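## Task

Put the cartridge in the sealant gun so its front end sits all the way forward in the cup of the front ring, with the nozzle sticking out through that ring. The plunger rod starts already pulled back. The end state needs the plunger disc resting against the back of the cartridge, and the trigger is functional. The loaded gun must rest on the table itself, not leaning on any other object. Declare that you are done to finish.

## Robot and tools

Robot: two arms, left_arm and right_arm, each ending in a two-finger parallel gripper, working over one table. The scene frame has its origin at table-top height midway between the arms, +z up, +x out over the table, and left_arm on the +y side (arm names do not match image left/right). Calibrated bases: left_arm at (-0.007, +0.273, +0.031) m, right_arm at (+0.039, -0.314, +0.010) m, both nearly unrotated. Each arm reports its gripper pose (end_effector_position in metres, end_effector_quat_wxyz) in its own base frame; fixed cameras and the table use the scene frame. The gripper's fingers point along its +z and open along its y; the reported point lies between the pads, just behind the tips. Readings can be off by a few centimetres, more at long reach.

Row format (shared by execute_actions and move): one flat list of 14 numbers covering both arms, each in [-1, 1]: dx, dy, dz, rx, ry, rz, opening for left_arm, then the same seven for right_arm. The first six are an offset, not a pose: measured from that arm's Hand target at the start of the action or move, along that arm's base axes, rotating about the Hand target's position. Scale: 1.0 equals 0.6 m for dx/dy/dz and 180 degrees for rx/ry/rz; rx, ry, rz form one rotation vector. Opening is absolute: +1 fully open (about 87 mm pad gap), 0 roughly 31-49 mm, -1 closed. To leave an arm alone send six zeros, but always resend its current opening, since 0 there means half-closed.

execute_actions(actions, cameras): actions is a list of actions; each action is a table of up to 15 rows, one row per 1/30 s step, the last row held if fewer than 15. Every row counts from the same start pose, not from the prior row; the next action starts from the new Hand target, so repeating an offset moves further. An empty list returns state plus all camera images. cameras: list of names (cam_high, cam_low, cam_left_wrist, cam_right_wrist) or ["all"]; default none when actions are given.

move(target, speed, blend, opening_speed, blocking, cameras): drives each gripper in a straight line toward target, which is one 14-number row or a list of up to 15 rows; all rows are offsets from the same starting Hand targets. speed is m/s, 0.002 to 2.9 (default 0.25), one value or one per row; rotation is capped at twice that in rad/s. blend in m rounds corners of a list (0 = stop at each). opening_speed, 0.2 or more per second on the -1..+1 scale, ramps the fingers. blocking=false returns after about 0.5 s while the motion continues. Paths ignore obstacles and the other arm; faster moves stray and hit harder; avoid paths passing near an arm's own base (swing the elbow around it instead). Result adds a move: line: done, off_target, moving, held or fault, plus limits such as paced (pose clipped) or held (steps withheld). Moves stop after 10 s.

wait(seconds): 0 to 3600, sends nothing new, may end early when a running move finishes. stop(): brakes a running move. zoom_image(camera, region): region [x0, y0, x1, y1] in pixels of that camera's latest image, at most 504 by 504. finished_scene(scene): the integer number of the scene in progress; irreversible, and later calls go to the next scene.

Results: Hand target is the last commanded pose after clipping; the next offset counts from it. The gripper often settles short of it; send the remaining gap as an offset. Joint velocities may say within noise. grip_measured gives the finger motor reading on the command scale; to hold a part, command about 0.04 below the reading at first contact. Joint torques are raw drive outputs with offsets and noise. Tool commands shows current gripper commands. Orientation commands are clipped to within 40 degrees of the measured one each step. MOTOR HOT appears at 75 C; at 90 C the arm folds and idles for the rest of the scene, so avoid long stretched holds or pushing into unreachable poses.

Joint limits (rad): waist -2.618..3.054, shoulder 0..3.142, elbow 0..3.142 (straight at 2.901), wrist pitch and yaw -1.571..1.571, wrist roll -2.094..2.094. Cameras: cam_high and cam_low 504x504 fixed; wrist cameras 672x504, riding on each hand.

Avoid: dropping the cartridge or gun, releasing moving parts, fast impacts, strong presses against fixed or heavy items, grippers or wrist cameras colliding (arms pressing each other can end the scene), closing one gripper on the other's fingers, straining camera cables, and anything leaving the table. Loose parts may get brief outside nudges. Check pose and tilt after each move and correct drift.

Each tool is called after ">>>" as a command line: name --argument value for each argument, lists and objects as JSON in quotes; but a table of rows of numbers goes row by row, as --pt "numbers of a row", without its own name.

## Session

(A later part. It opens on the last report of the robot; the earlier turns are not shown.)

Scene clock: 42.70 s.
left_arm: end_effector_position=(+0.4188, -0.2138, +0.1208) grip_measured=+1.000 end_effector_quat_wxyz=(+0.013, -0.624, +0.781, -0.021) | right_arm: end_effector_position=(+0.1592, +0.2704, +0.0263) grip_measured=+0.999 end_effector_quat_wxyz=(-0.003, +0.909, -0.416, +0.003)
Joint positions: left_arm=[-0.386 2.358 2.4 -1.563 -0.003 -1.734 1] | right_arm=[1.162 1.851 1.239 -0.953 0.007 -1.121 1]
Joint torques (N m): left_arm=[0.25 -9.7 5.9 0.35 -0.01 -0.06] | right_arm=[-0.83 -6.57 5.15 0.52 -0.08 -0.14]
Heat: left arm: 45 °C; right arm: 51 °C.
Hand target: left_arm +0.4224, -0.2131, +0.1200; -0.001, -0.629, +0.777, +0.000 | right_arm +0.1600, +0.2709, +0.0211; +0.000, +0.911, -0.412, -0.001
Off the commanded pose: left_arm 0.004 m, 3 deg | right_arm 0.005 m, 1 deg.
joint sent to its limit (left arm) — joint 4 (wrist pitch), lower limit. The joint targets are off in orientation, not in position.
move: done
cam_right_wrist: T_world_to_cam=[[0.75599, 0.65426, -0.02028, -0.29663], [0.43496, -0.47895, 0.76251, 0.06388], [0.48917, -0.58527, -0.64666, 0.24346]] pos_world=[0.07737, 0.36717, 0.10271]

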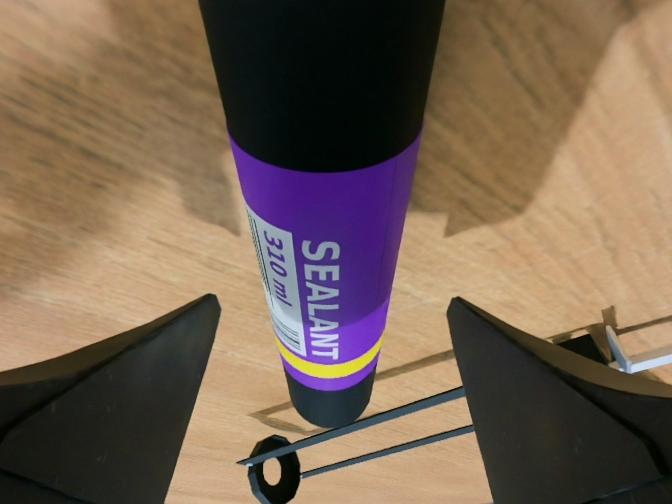

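>>> move --pt "0 0 0 0 0 0 1 -0.003 0 -0.011 0 0 0 1" --pt "0 0 0 0 0 0 1 -0.003 0 -0.011 0 0 0 -0.14" --speed 0.1 --opening_speed 0.5 --cameras '["cam_right_wrist"]'

Scene clock: 50.87 s.
left_arm: end_effector_position=(+0.4188, -0.2138, +0.1208) grip_measured=+1.000 end_effector_quat_wxyz=(+0.013, -0.624, +0.781, -0.021) | right_arm: end_effector_position=(+0.1588, +0.2695, +0.0189) grip_measured=-0.050 end_effector_quat_wxyz=(-0.002, +0.909, -0.416, +0.003)
Joint positions: left_arm=[-0.386 2.358 2.4 -1.563 -0.003 -1.734 1] | right_arm=[1.162 1.859 1.218 -0.926 0.007 -1.121 0.475]
Joint torques (N m): left_arm=[0.23 -9.69 5.87 0.35 -0.03 -0.07] | right_arm=[-0.29 -6.75 5.18 0.48 -0.08 -0.08]
Motor temperatures (°C): left_arm=[32 44 45 44 31 30 32] | right_arm=[32 44 51 42 31 28 32]
Heat: left arm: 45 °C; right arm: 51 °C.
Hand target: left_arm +0.4224, -0.2131, +0.1200; -0.001, -0.629, +0.777, +0.000 | right_arm +0.1582, +0.2708, +0.0144; +0.000, +0.911, -0.412, -0.001
Off the commanded pose: left_arm 0.004 m, 3 deg | right_arm 0.005 m, 1 deg.
joint sent to its limit (left arm) — joint 4 (wrist pitch), lower limit. The joint targets are off in orientation, not in position.
move: done
cam_right_wrist: T_world_to_cam=[[0.75604, 0.65416, -0.02197, -0.29584], [0.43548, -0.47767, 0.76302, 0.06879], [0.48864, -0.58644, -0.64601, 0.2387]] pos_world=[0.07707, 0.36637, 0.09521]

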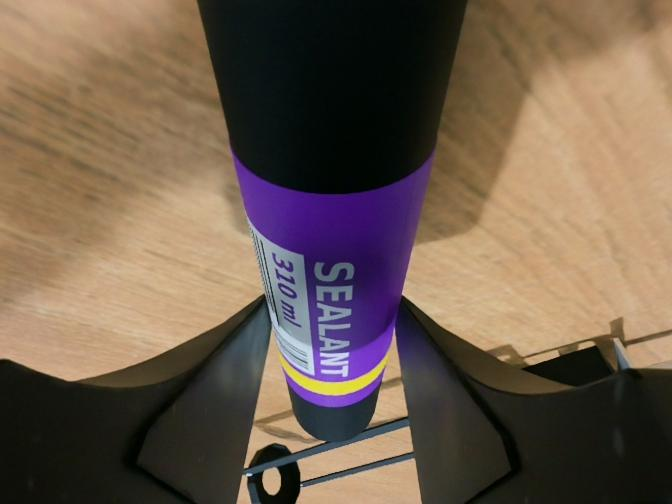

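>>> move --pt "0.027 0.133 0.05 0 0 0 1 0 0 0.15 0 0 0 -0.14" --pt "0.027 0.133 0.05 0 0 0 1 0.28 -0.16 0.22 0 0 -0.297 -0.14" --speed 0.2 --blend '[0.02,0]' --cameras '["all"]'

Scene clock: 58.80 s.
left_arm: end_effector_position=(+0.4422, -0.1340, +0.1276) grip_measured=+1.000 end_effector_quat_wxyz=(+0.018, -0.634, +0.773, -0.025) | right_arm: end_effector_position=(+0.3241, +0.1754, +0.1385) grip_measured=-0.050 end_effector_quat_wxyz=(-0.005, -0.635, +0.773, +0.005)
Joint positions: left_arm=[-0.203 2.338 2.392 -1.563 0.003 -1.577 1] | right_arm=[0.573 2.089 2.029 -1.521 -0.008 -0.802 0.475]
Joint torques (N m): left_arm=[-0.18 -15.15 3.92 0.41 -0.03 0.11] | right_arm=[-0.44 -9.8 8.5 0.14 0.08 0.15]
Heat: left arm: 47 °C; right arm: 51 °C.
Hand target: left_arm +0.4386, -0.1334, +0.1500; -0.001, -0.629, +0.777, +0.000 | right_arm +0.3262, +0.1748, +0.1464; +0.000, -0.629, +0.778, +0.001
Off the commanded pose: left_arm 0.023 m, 4 deg | right_arm 0.008 m, 1 deg.
joint sent to its limit (left arm) — joint 4 (wrist pitch), lower limit. The joint targets are off in orientation, not in position.
move: off_target (left_arm)
cam_left_wrist: T_world_to_cam=[[0.97993, -0.18491, 0.07444, -0.4702], [-0.17396, -0.61098, 0.7723, -0.07959], [-0.09732, -0.76975, -0.63088, 0.16426]] pos_world=[0.4629, -0.00913, 0.2001]
cam_right_wrist: T_world_to_cam=[[0.98027, -0.19316, -0.04203, -0.27795], [-0.09402, -0.64262, 0.7604, 0.06151], [-0.17389, -0.74144, -0.6481, 0.42227]] pos_world=[0.35168, 0.29893, 0.21521]

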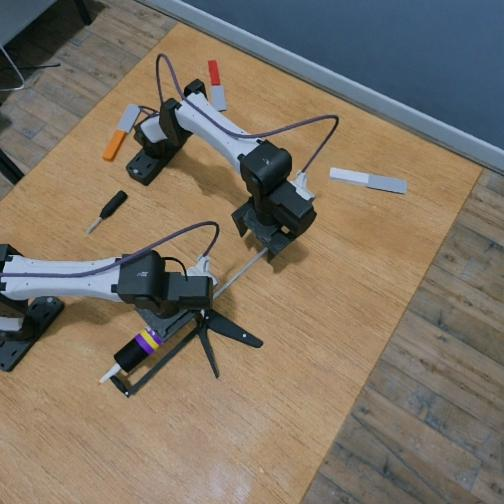

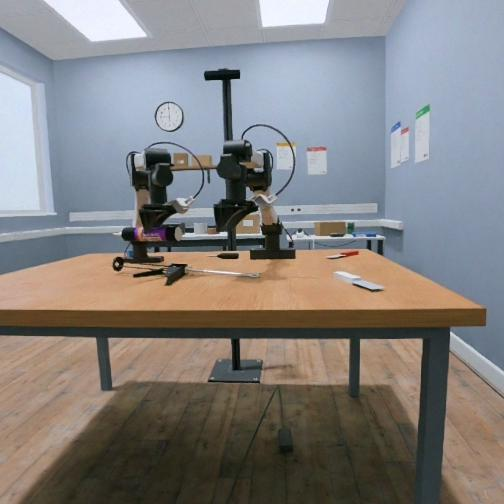

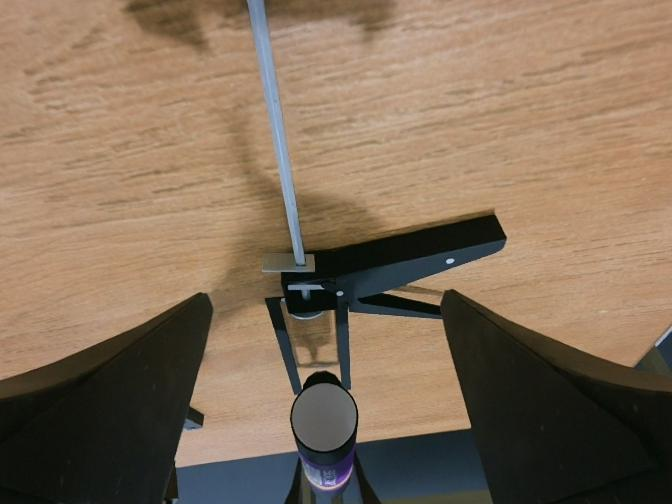

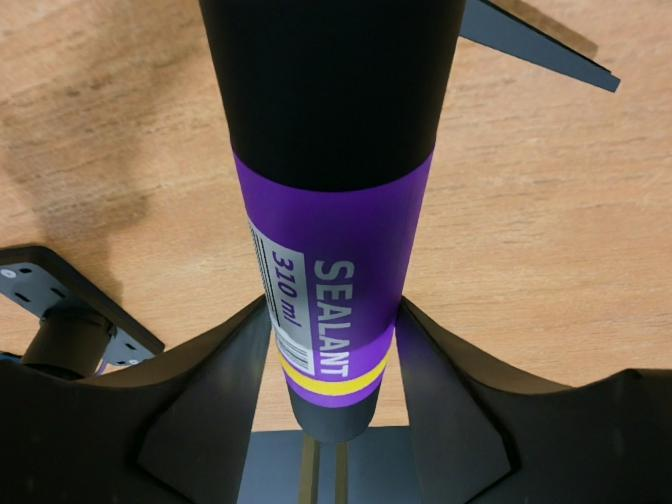

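>>> zoom_image --camera "cam_low" --region '[90, 200, 210, 290]'

>>> zoom_image --camera "cam_high" --region '[80, 300, 200, 420]'

Scaled by 4.200.

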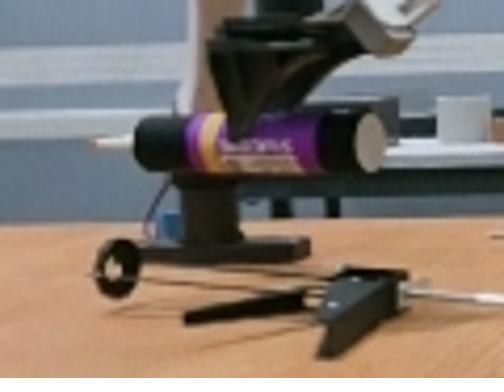

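Scaled by 4.200.

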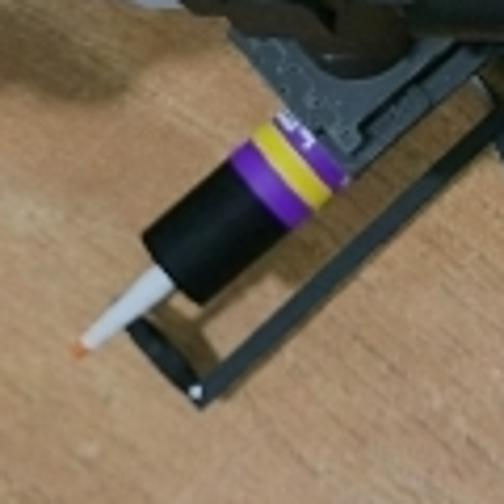

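>>> zoom_image --camera "cam_low" --region '[105, 220, 145, 280]'

>>> zoom_image --camera "cam_low" --region '[160, 220, 220, 290]'

Scaled by 8.400.

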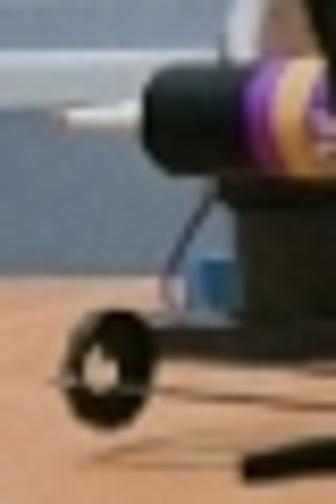

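Scaled by 7.200.

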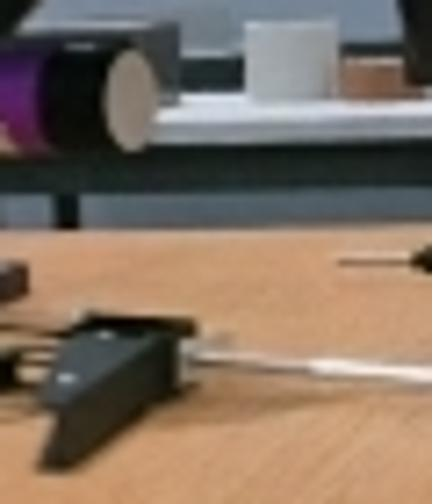

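>>> move --target '[0,0,0,0,0,0,1,0.015,0.061,-0.072,0.0815,-0.0173,0.0,-0.14]' --speed 0.15 --cameras '["all"]'

>>> zoom_image --camera "cam_low" --region '[100, 220, 160, 280]'

>>> zoom_image --camera "cam_high" --region '[90, 310, 180, 400]'

Scene clock: 62.57 s.
left_arm: end_effector_position=(+0.4422, -0.1340, +0.1276) grip_measured=+1.000 end_effector_quat_wxyz=(+0.018, -0.634, +0.773, -0.025) | right_arm: end_effector_position=(+0.3301, +0.2078, +0.0756) grip_measured=-0.050 end_effector_quat_wxyz=(+0.059, -0.629, +0.771, +0.082)
Joint positions: left_arm=[-0.203 2.338 2.392 -1.563 0.003 -1.577 1] | right_arm=[0.558 2.053 1.741 -1.161 -0.178 -0.802 0.475]
Joint torques (N m): left_arm=[-0.25 -15.13 3.85 0.4 0 0.11] | right_arm=[-0.76 -16.23 6.53 0.65 -0.22 0.12]
Motor temperatures (°C): left_arm=[32 50 44 43 31 30 32] | right_arm=[32 45 51 42 31 28 32]
Heat: left arm: 50 °C; right arm: 51 °C.
Hand target: left_arm +0.4386, -0.1334, +0.1500; -0.001, -0.629, +0.777, +0.000 | right_arm +0.3353, +0.2114, +0.1033; +0.102, -0.623, +0.771, +0.083
Off the commanded pose: left_arm 0.023 m, 4 deg | right_arm 0.028 m, 5 deg.
joint sent to its limit (left arm) — joint 4 (wrist pitch), lower limit. The joint targets are off in orientation, not in position.
move: off_target (right_arm)
cam_left_wrist: T_world_to_cam=[[0.97993, -0.18491, 0.07444, -0.4702], [-0.17396, -0.61098, 0.7723, -0.07959], [-0.09732, -0.76975, -0.63088, 0.16426]] pos_world=[0.4629, -0.00913, 0.2001]
cam_right_wrist: T_world_to_cam=[[0.97867, -0.18919, -0.08003, -0.27765], [-0.10045, -0.78057, 0.61695, 0.17233], [-0.17919, -0.59575, -0.78293, 0.38821]] pos_world=[0.3586, 0.31326, 0.1754]

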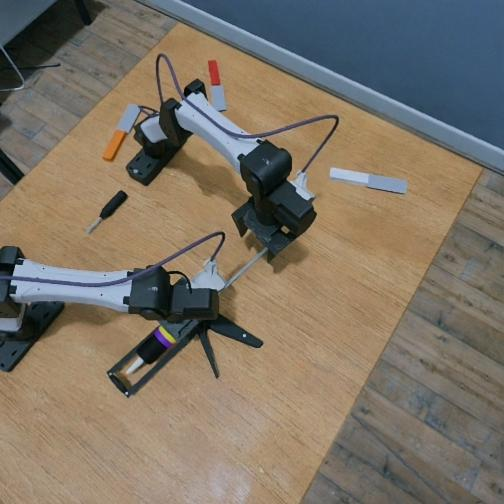

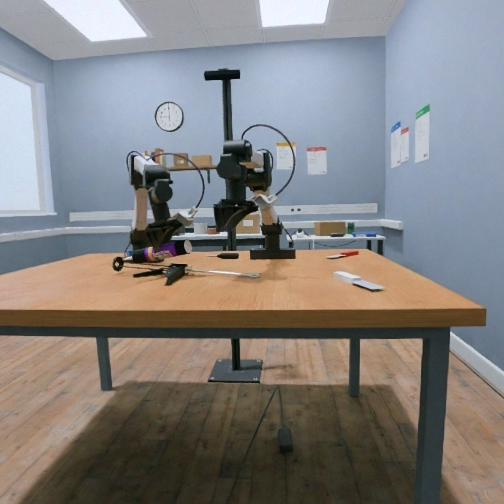

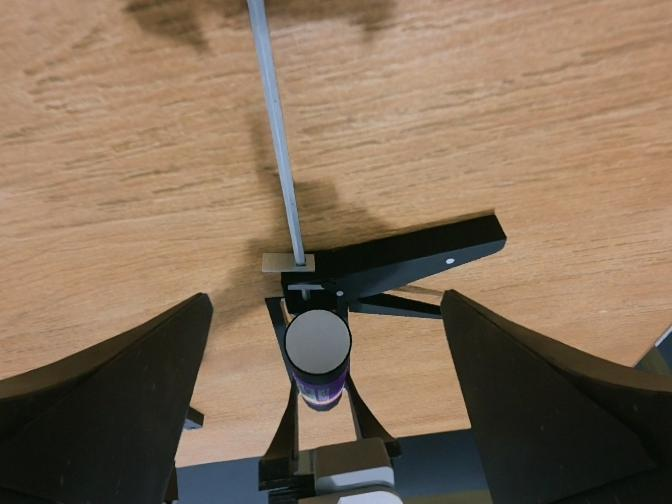

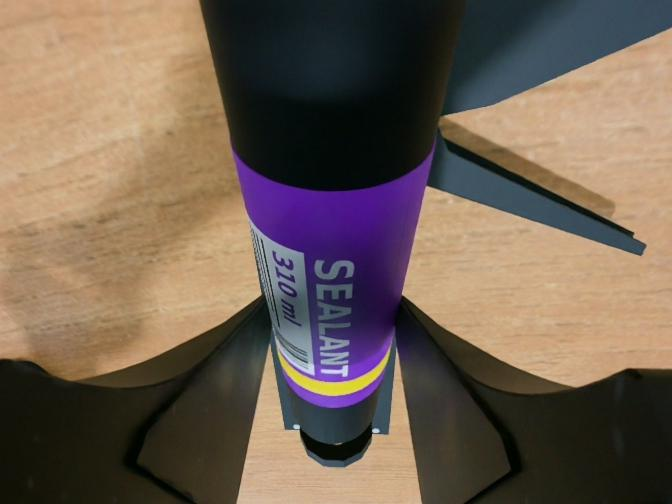

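Scaled by 8.400.

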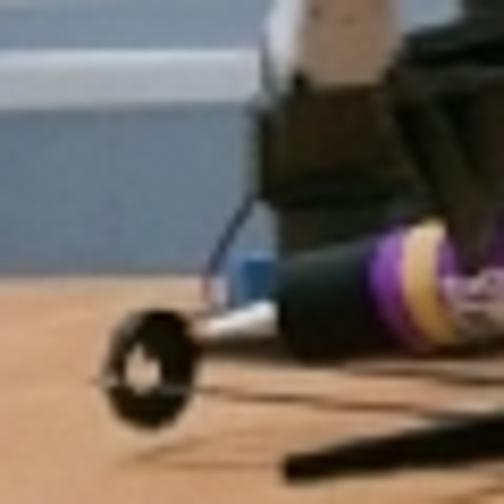

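Scaled by 5.600.

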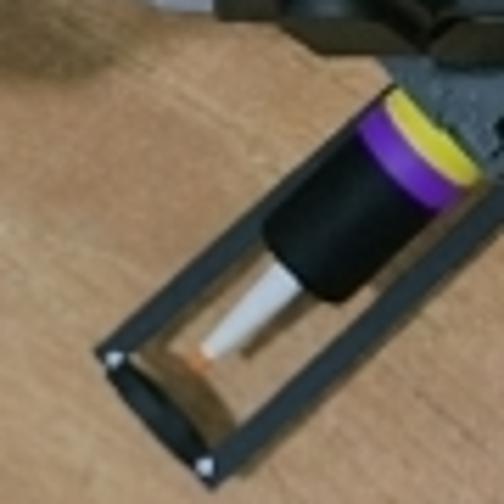

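>>> move --target '[0,0,0,0,0,0,1,0,0,-0.018,0.015,-0.003,0,-0.14]' --speed 0.08 --cameras '["all"]'

>>> zoom_image --camera "cam_low" --region '[100, 220, 160, 280]'

>>> zoom_image --camera "cam_high" --region '[90, 310, 180, 400]'

Scene clock: 64.60 s.
left_arm: end_effector_position=(+0.4422, -0.1340, +0.1276) grip_measured=+1.000 end_effector_quat_wxyz=(+0.018, -0.634, +0.773, -0.025) | right_arm: end_effector_position=(+0.3286, +0.2062, +0.0650) grip_measured=-0.050 end_effector_quat_wxyz=(+0.076, -0.622, +0.773, +0.097)
Joint positions: left_arm=[-0.203 2.338 2.392 -1.563 0.003 -1.577 1] | right_arm=[0.541 2.021 1.65 -1.074 -0.212 -0.802 0.475]
Joint torques (N m): left_arm=[-0.24 -15.12 3.86 0.44 -0.01 0.14] | right_arm=[-0.69 -15.86 6.56 0.74 -0.27 0.02]
Heat: left arm: 51 °C; right arm: 51 °C.
Hand target: left_arm +0.4386, -0.1334, +0.1500; -0.001, -0.629, +0.777, +0.000 | right_arm +0.3352, +0.2114, +0.0924; +0.120, -0.621, +0.768, +0.098
Off the commanded pose: left_arm 0.023 m, 4 deg | right_arm 0.029 m, 5 deg.
joint sent to its limit (left arm) — joint 4 (wrist pitch), lower limit. The joint targets are off in orientation, not in position.
move: off_target (right_arm)
cam_left_wrist: T_world_to_cam=[[0.97993, -0.18491, 0.07444, -0.4702], [-0.17396, -0.61098, 0.7723, -0.07959], [-0.09732, -0.76975, -0.63088, 0.16426]] pos_world=[0.4629, -0.00913, 0.2001]
cam_right_wrist: T_world_to_cam=[[0.97657, -0.19866, -0.0827, -0.27447], [-0.11455, -0.80527, 0.58173, 0.18948], [-0.18216, -0.55863, -0.80917, 0.37373]] pos_world=[0.35782, 0.30683, 0.16948]

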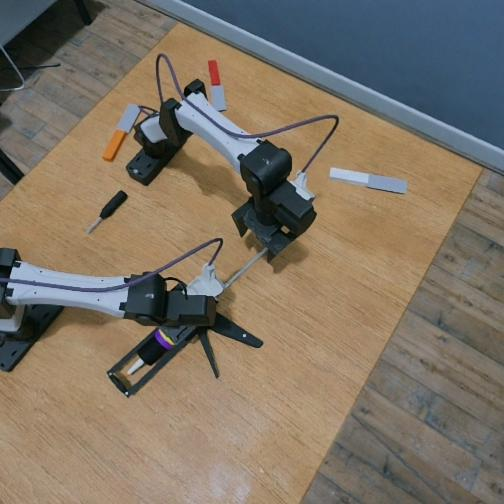

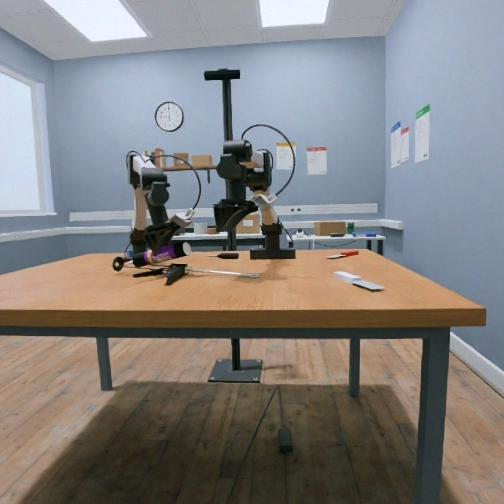

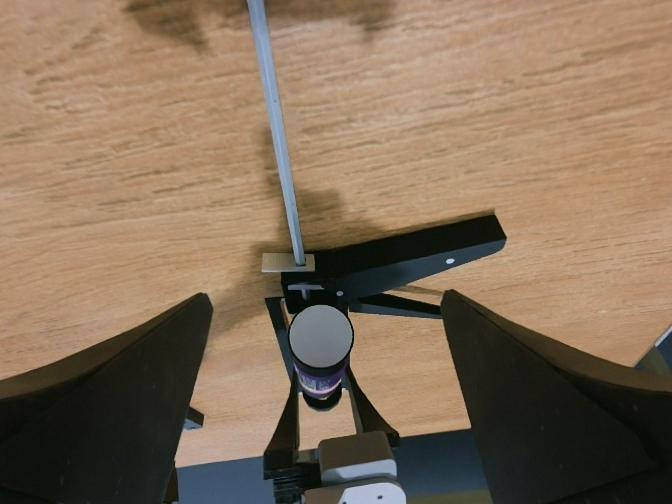

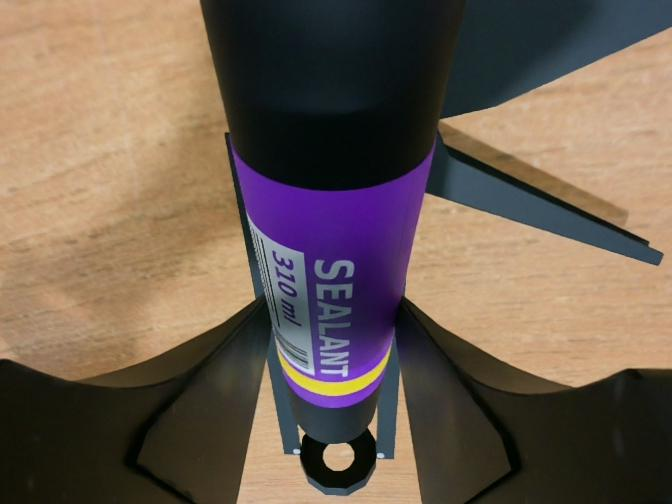

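Scaled by 8.400.

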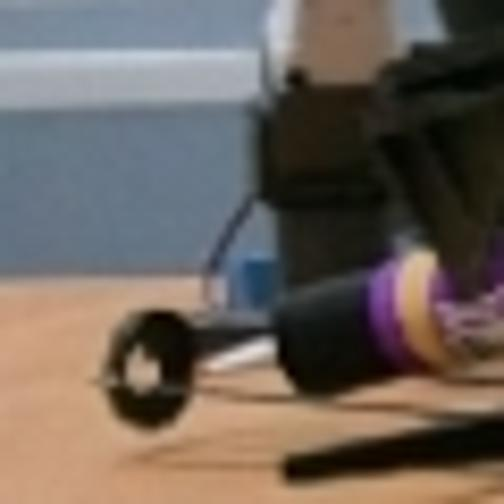

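Scaled by 5.600.

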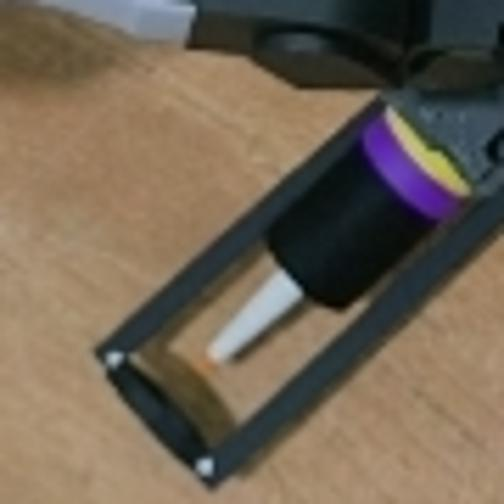

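>>> move --target '[0,0,0,0,0,0,1,-0.0097,-0.0457,0.005,0,0,0,-0.14]' --speed 0.08 --cameras '["all"]'

>>> zoom_image --camera "cam_low" --region '[100, 230, 150, 280]'

>>> zoom_image --camera "cam_high" --region '[90, 330, 160, 400]'

Scene clock: 65.97 s.
left_arm: end_effector_position=(+0.4422, -0.1340, +0.1276) grip_measured=+1.000 end_effector_quat_wxyz=(+0.018, -0.634, +0.773, -0.025) | right_arm: end_effector_position=(+0.3238, +0.1798, +0.0705) grip_measured=-0.050 end_effector_quat_wxyz=(+0.080, -0.616, +0.777, +0.098)
Joint positions: left_arm=[-0.203 2.338 2.392 -1.563 0.003 -1.577 1] | right_arm=[0.484 1.947 1.568 -1.069 -0.222 -0.842 0.475]
Joint torques (N m): left_arm=[-0.23 -15.02 4.03 0.38 -0.02 0.13] | right_arm=[-0.57 -14.87 6.56 0.68 -0.27 -0.15]
Heat: left arm: 51 °C; right arm: 51 °C.
Hand target: left_arm +0.4386, -0.1334, +0.1500; -0.001, -0.629, +0.777, +0.000 | right_arm +0.3293, +0.1840, +0.0954; +0.120, -0.621, +0.768, +0.098
Off the commanded pose: left_arm 0.023 m, 4 deg | right_arm 0.026 m, 5 deg.
joint sent to its limit (left arm) — joint 4 (wrist pitch), lower limit. The joint targets are off in orientation, not in position.
move: off_target (right_arm)
cam_left_wrist: T_world_to_cam=[[0.97993, -0.18491, 0.07444, -0.4702], [-0.17396, -0.61098, 0.7723, -0.07959], [-0.09732, -0.76975, -0.63088, 0.16426]] pos_world=[0.4629, -0.00913, 0.2001]
cam_right_wrist: T_world_to_cam=[[0.97347, -0.21363, -0.08198, -0.27098], [-0.12879, -0.80767, 0.5754, 0.17001], [-0.18913, -0.54957, -0.81376, 0.36354]] pos_world=[0.35445, 0.27922, 0.1758]

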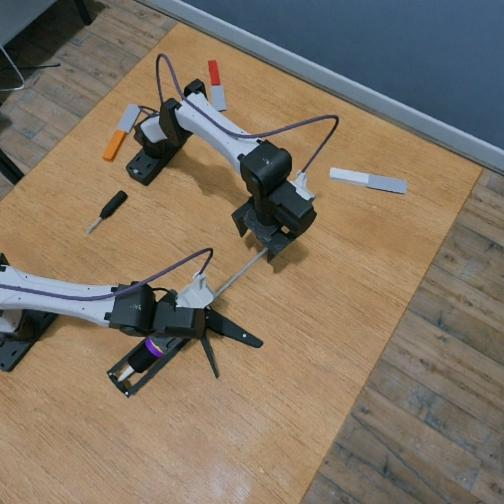

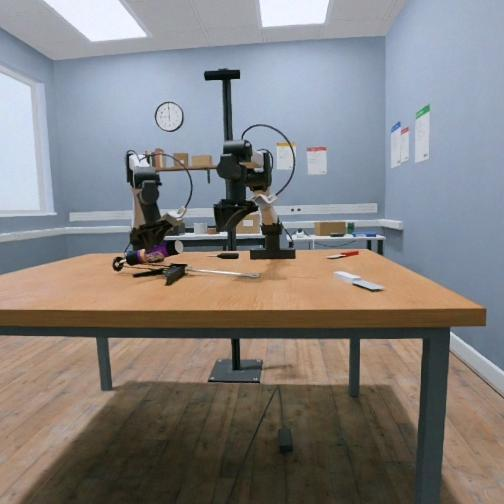

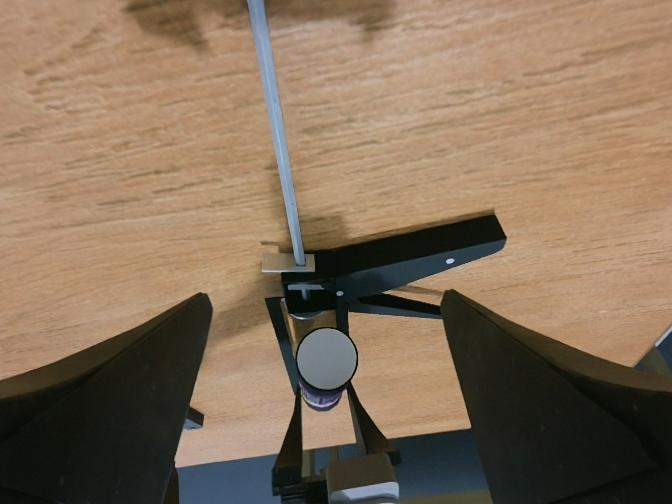

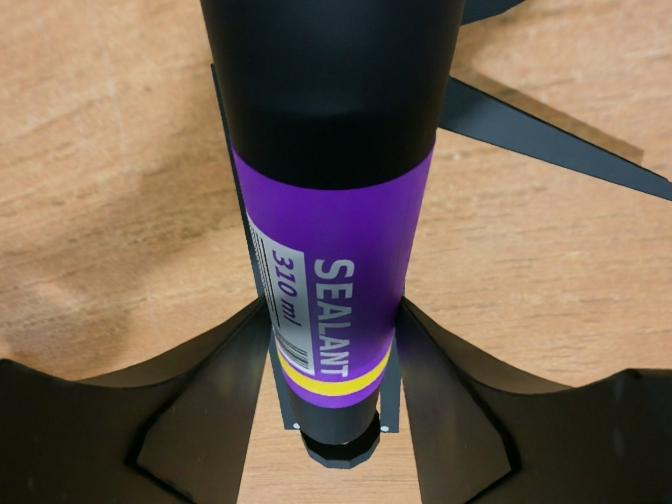

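Scaled by 10.080.

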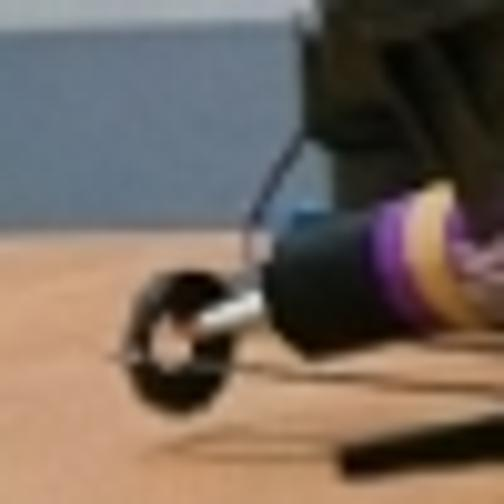

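Scaled by 7.200.

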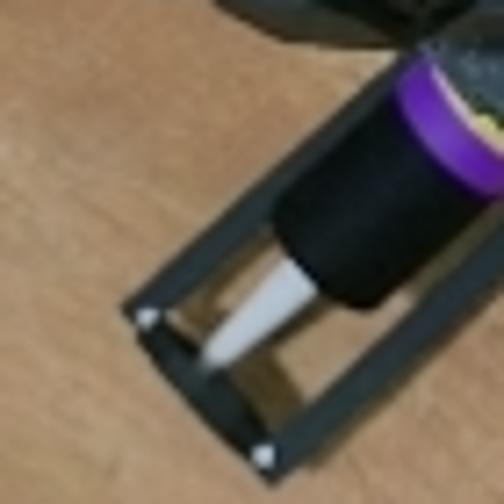

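>>> move --target '[0,0,0,0,0,0,1,-0.0058,-0.05,-0.0153,0,0,0,-0.14]' --speed 0.06 --cameras '["cam_low","cam_high","cam_right_wrist"]'

>>> zoom_image --camera "cam_low" --region '[100, 230, 150, 280]'

>>> zoom_image --camera "cam_high" --region '[90, 330, 160, 400]'

Scene clock: 67.60 s.
left_arm: end_effector_position=(+0.4422, -0.1340, +0.1276) grip_measured=+1.000 end_effector_quat_wxyz=(+0.018, -0.634, +0.773, -0.025) | right_arm: end_effector_position=(+0.3185, +0.1497, +0.0635) grip_measured=-0.050 end_effector_quat_wxyz=(+0.079, -0.616, +0.777, +0.101)
Joint positions: left_arm=[-0.203 2.338 2.392 -1.563 0.003 -1.577 1] | right_arm=[0.414 1.892 1.465 -1.04 -0.235 -0.914 0.475]
Joint torques (N m): left_arm=[-0.24 -15.09 3.96 0.41 0 0.11] | right_arm=[-0.72 -14.13 6.48 0.68 -0.32 -0.15]
Heat: left arm: 52 °C; right arm: 51 °C.
Hand target: left_arm +0.4386, -0.1334, +0.1500; -0.001, -0.629, +0.777, +0.000 | right_arm +0.3259, +0.1540, +0.0863; +0.120, -0.621, +0.768, +0.098
Off the commanded pose: left_arm 0.023 m, 4 deg | right_arm 0.024 m, 5 deg.
joint sent to its limit (left arm) — joint 4 (wrist pitch), lower limit. The joint targets are off in orientation, not in position.
move: off_target (right_arm)
cam_right_wrist: T_world_to_cam=[[0.97324, -0.21245, -0.0876, -0.27254], [-0.12498, -0.80925, 0.57402, 0.14809], [-0.19284, -0.54771, -0.81414, 0.34119]] pos_world=[0.34955, 0.24882, 0.1689]
Images, in order (width x height): cam_high 504x504, cam_low 504x504, cam_right_wrist 672x504.

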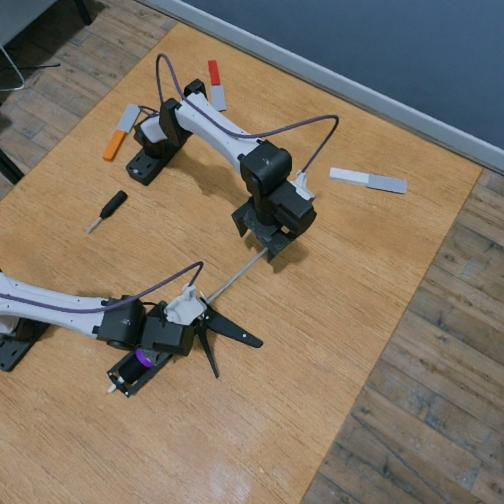

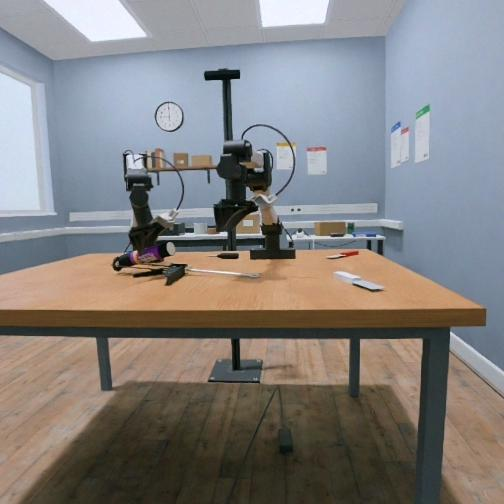

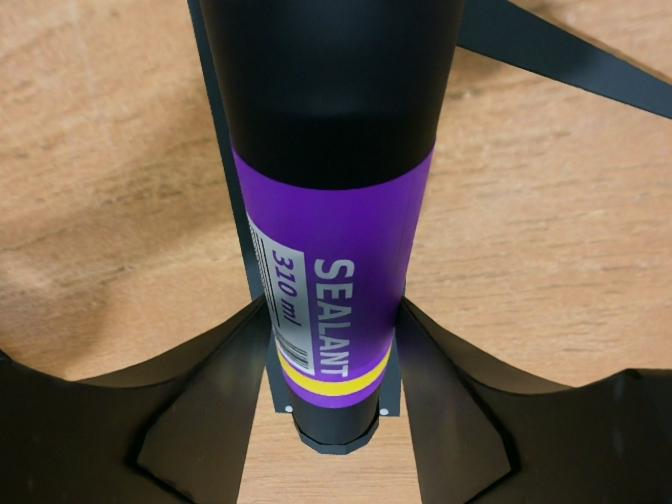

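Scaled by 10.080.

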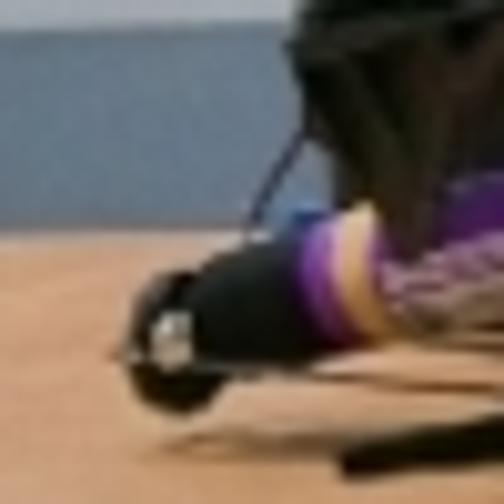

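Scaled by 7.200.

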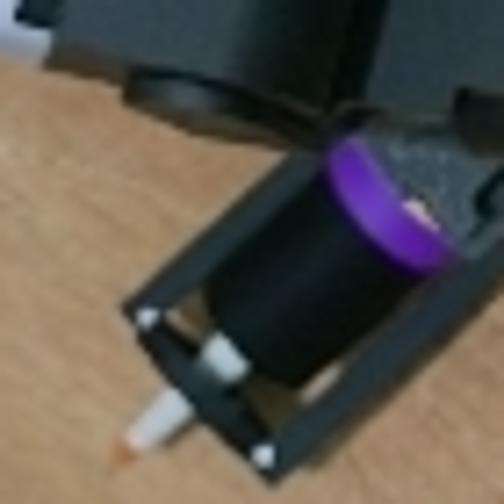

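>>> move --target '[0,0,0,0,0,0,1,-0.004,-0.0195,-0.015,0,0,0,-0.14]' --speed 0.05 --cameras '["all"]'

>>> zoom_image --camera "cam_low" --region '[100, 230, 190, 280]'

>>> zoom_image --camera "cam_high" --region '[90, 330, 160, 400]'

>>> zoom_image --camera "cam_left_wrist" --region '[240, 240, 400, 440]'

Scene clock: 69.10 s.
left_arm: end_effector_position=(+0.4422, -0.1340, +0.1276) grip_measured=+1.000 end_effector_quat_wxyz=(+0.018, -0.634, +0.773, -0.025) | right_arm: end_effector_position=(+0.3158, +0.1378, +0.0557) grip_measured=-0.050 end_effector_quat_wxyz=(+0.080, -0.616, +0.777, +0.102)
Joint positions: left_arm=[-0.203 2.338 2.392 -1.563 0.003 -1.577 1] | right_arm=[0.385 1.872 1.406 -1.007 -0.24 -0.943 0.475]
Joint torques (N m): left_arm=[-0.23 -15.13 3.92 0.39 0 0.14] | right_arm=[-0.62 -13.85 6.37 0.64 -0.34 -0.14]
Heat: left arm: 53 °C; right arm: 51 °C.
Hand target: left_arm +0.4386, -0.1334, +0.1500; -0.001, -0.629, +0.777, +0.000 | right_arm +0.3235, +0.1423, +0.0772; +0.120, -0.621, +0.768, +0.098
Off the commanded pose: left_arm 0.023 m, 4 deg | right_arm 0.023 m, 5 deg.
joint sent to its limit (left arm) — joint 4 (wrist pitch), lower limit. The joint targets are off in orientation, not in position.
move: off_target (right_arm)
cam_left_wrist: T_world_to_cam=[[0.97993, -0.18491, 0.07444, -0.4702], [-0.17396, -0.61098, 0.7723, -0.07959], [-0.09732, -0.76975, -0.63088, 0.16426]] pos_world=[0.4629, -0.00913, 0.2001]
cam_right_wrist: T_world_to_cam=[[0.97319, -0.21266, -0.08757, -0.27308], [-0.12579, -0.81094, 0.57145, 0.14336], [-0.19254, -0.54512, -0.81595, 0.32752]] pos_world=[0.34685, 0.23672, 0.1614]

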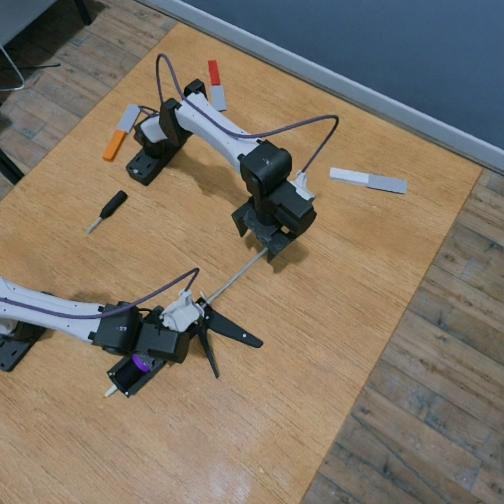

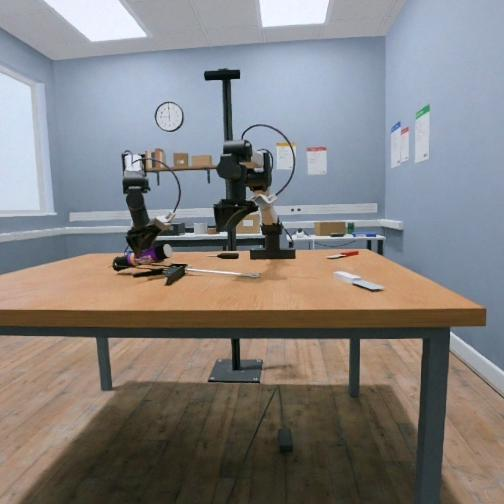

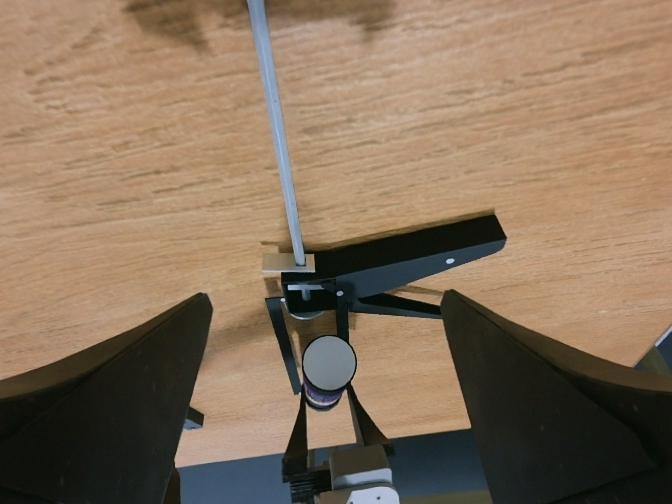

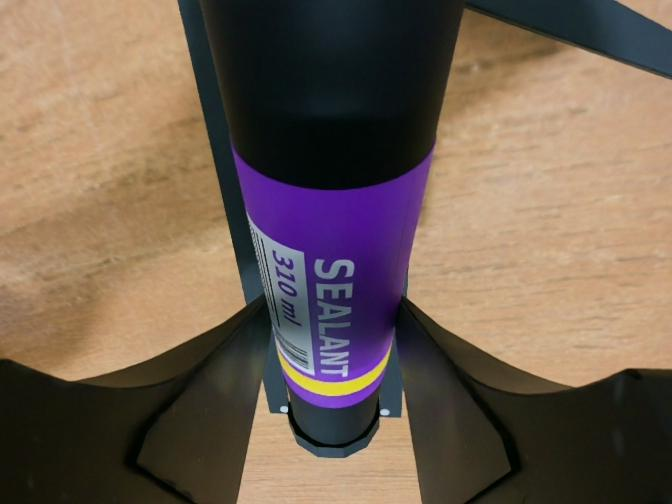

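Scaled by 5.600.

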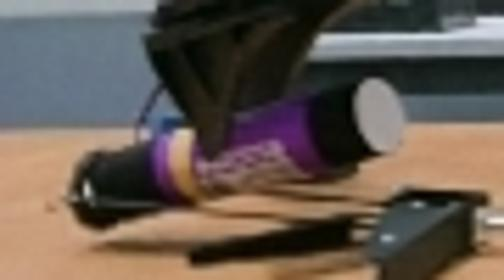

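Scaled by 7.200.

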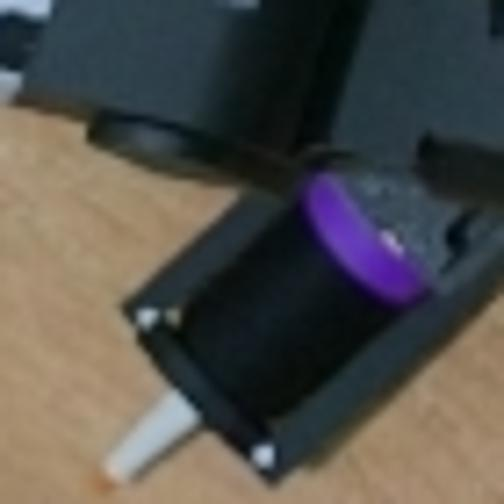

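Scaled by 2.520.

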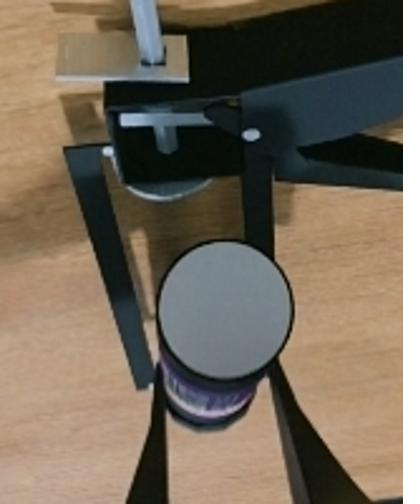

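>>> move --target '[0,0,0,0,0,0,1,0,0,-0.024,-0.0435,0.0092,0,-0.14]' --speed 0.05 --cameras '["all"]'

>>> zoom_image --camera "cam_low" --region '[100, 230, 190, 280]'

>>> zoom_image --camera "cam_left_wrist" --region '[240, 240, 400, 440]'

Scene clock: 71.53 s.
left_arm: end_effector_position=(+0.4422, -0.1340, +0.1276) grip_measured=+1.000 end_effector_quat_wxyz=(+0.018, -0.634, +0.773, -0.025) | right_arm: end_effector_position=(+0.3153, +0.1389, +0.0538) grip_measured=-0.050 end_effector_quat_wxyz=(+0.056, -0.628, +0.773, +0.064)
Joint positions: left_arm=[-0.203 2.338 2.392 -1.563 0.003 -1.577 1] | right_arm=[0.433 1.895 1.43 -1.029 -0.152 -0.925 0.475]
Joint torques (N m): left_arm=[-0.18 -15.2 4.03 0.36 0.01 0.15] | right_arm=[0.31 -8.47 8.87 0.42 0.07 0.15]
Heat: left arm: 54 °C; right arm: 51 °C.
Hand target: left_arm +0.4386, -0.1334, +0.1500; -0.001, -0.629, +0.777, +0.000 | right_arm +0.3235, +0.1423, +0.0628; +0.066, -0.626, +0.775, +0.055
Off the commanded pose: left_arm 0.023 m, 4 deg | right_arm 0.013 m, 2 deg.
joint sent to its limit (left arm) — joint 4 (wrist pitch), lower limit. The joint targets are off in orientation, not in position.
move: off_target (right_arm)
cam_left_wrist: T_world_to_cam=[[0.97993, -0.18491, 0.07444, -0.4702], [-0.17396, -0.61098, 0.7723, -0.07959], [-0.09732, -0.76975, -0.63088, 0.16426]] pos_world=[0.4629, -0.00913, 0.2001]
cam_right_wrist: T_world_to_cam=[[0.9788, -0.19653, -0.05775, -0.2781], [-0.11473, -0.75955, 0.64025, 0.1309], [-0.16969, -0.62005, -0.76599, 0.32691]] pos_world=[0.3427, 0.24748, 0.15055]

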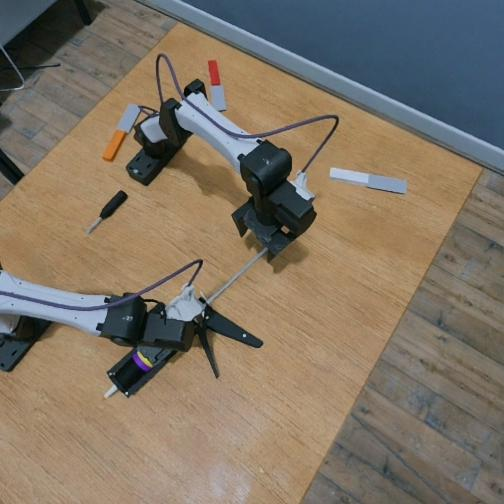

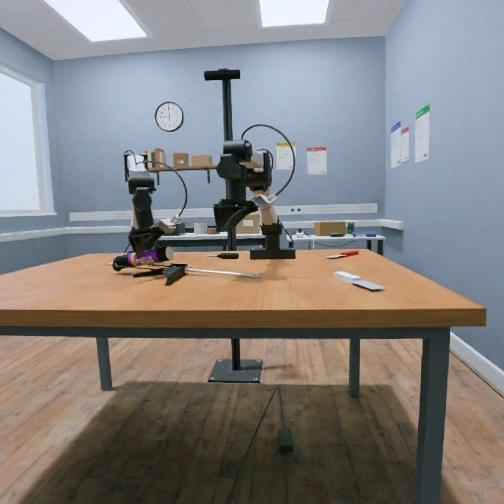

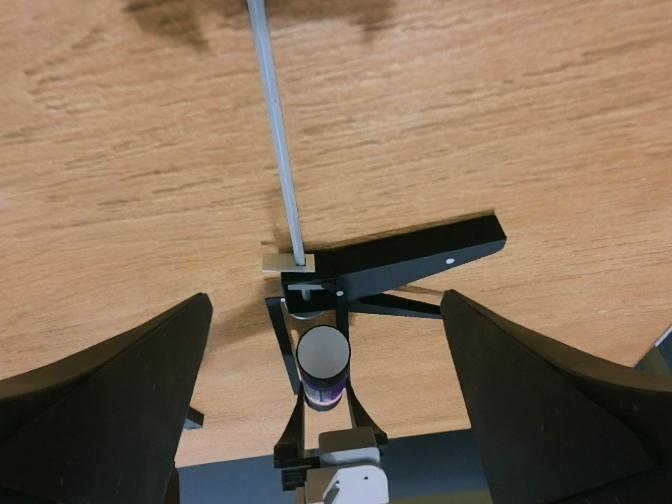

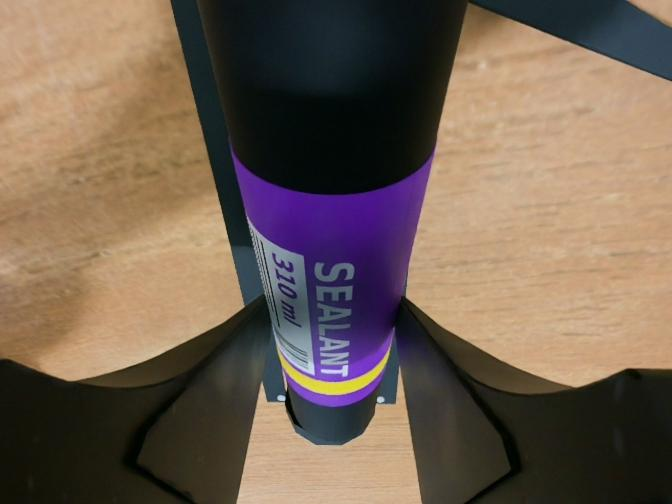

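Scaled by 5.600.

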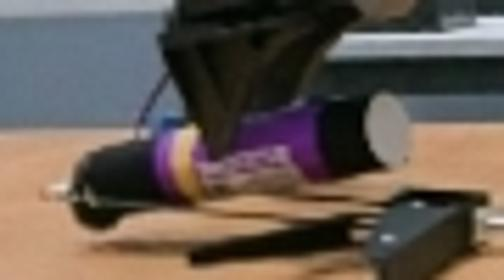

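Scaled by 2.520.

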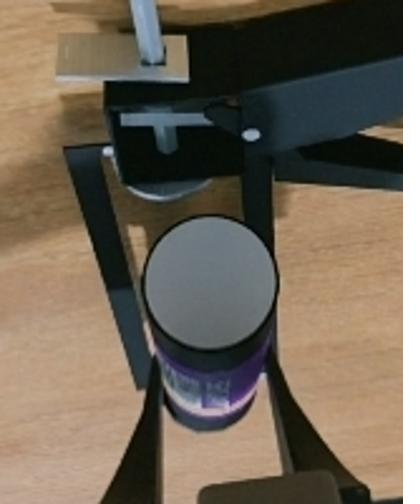

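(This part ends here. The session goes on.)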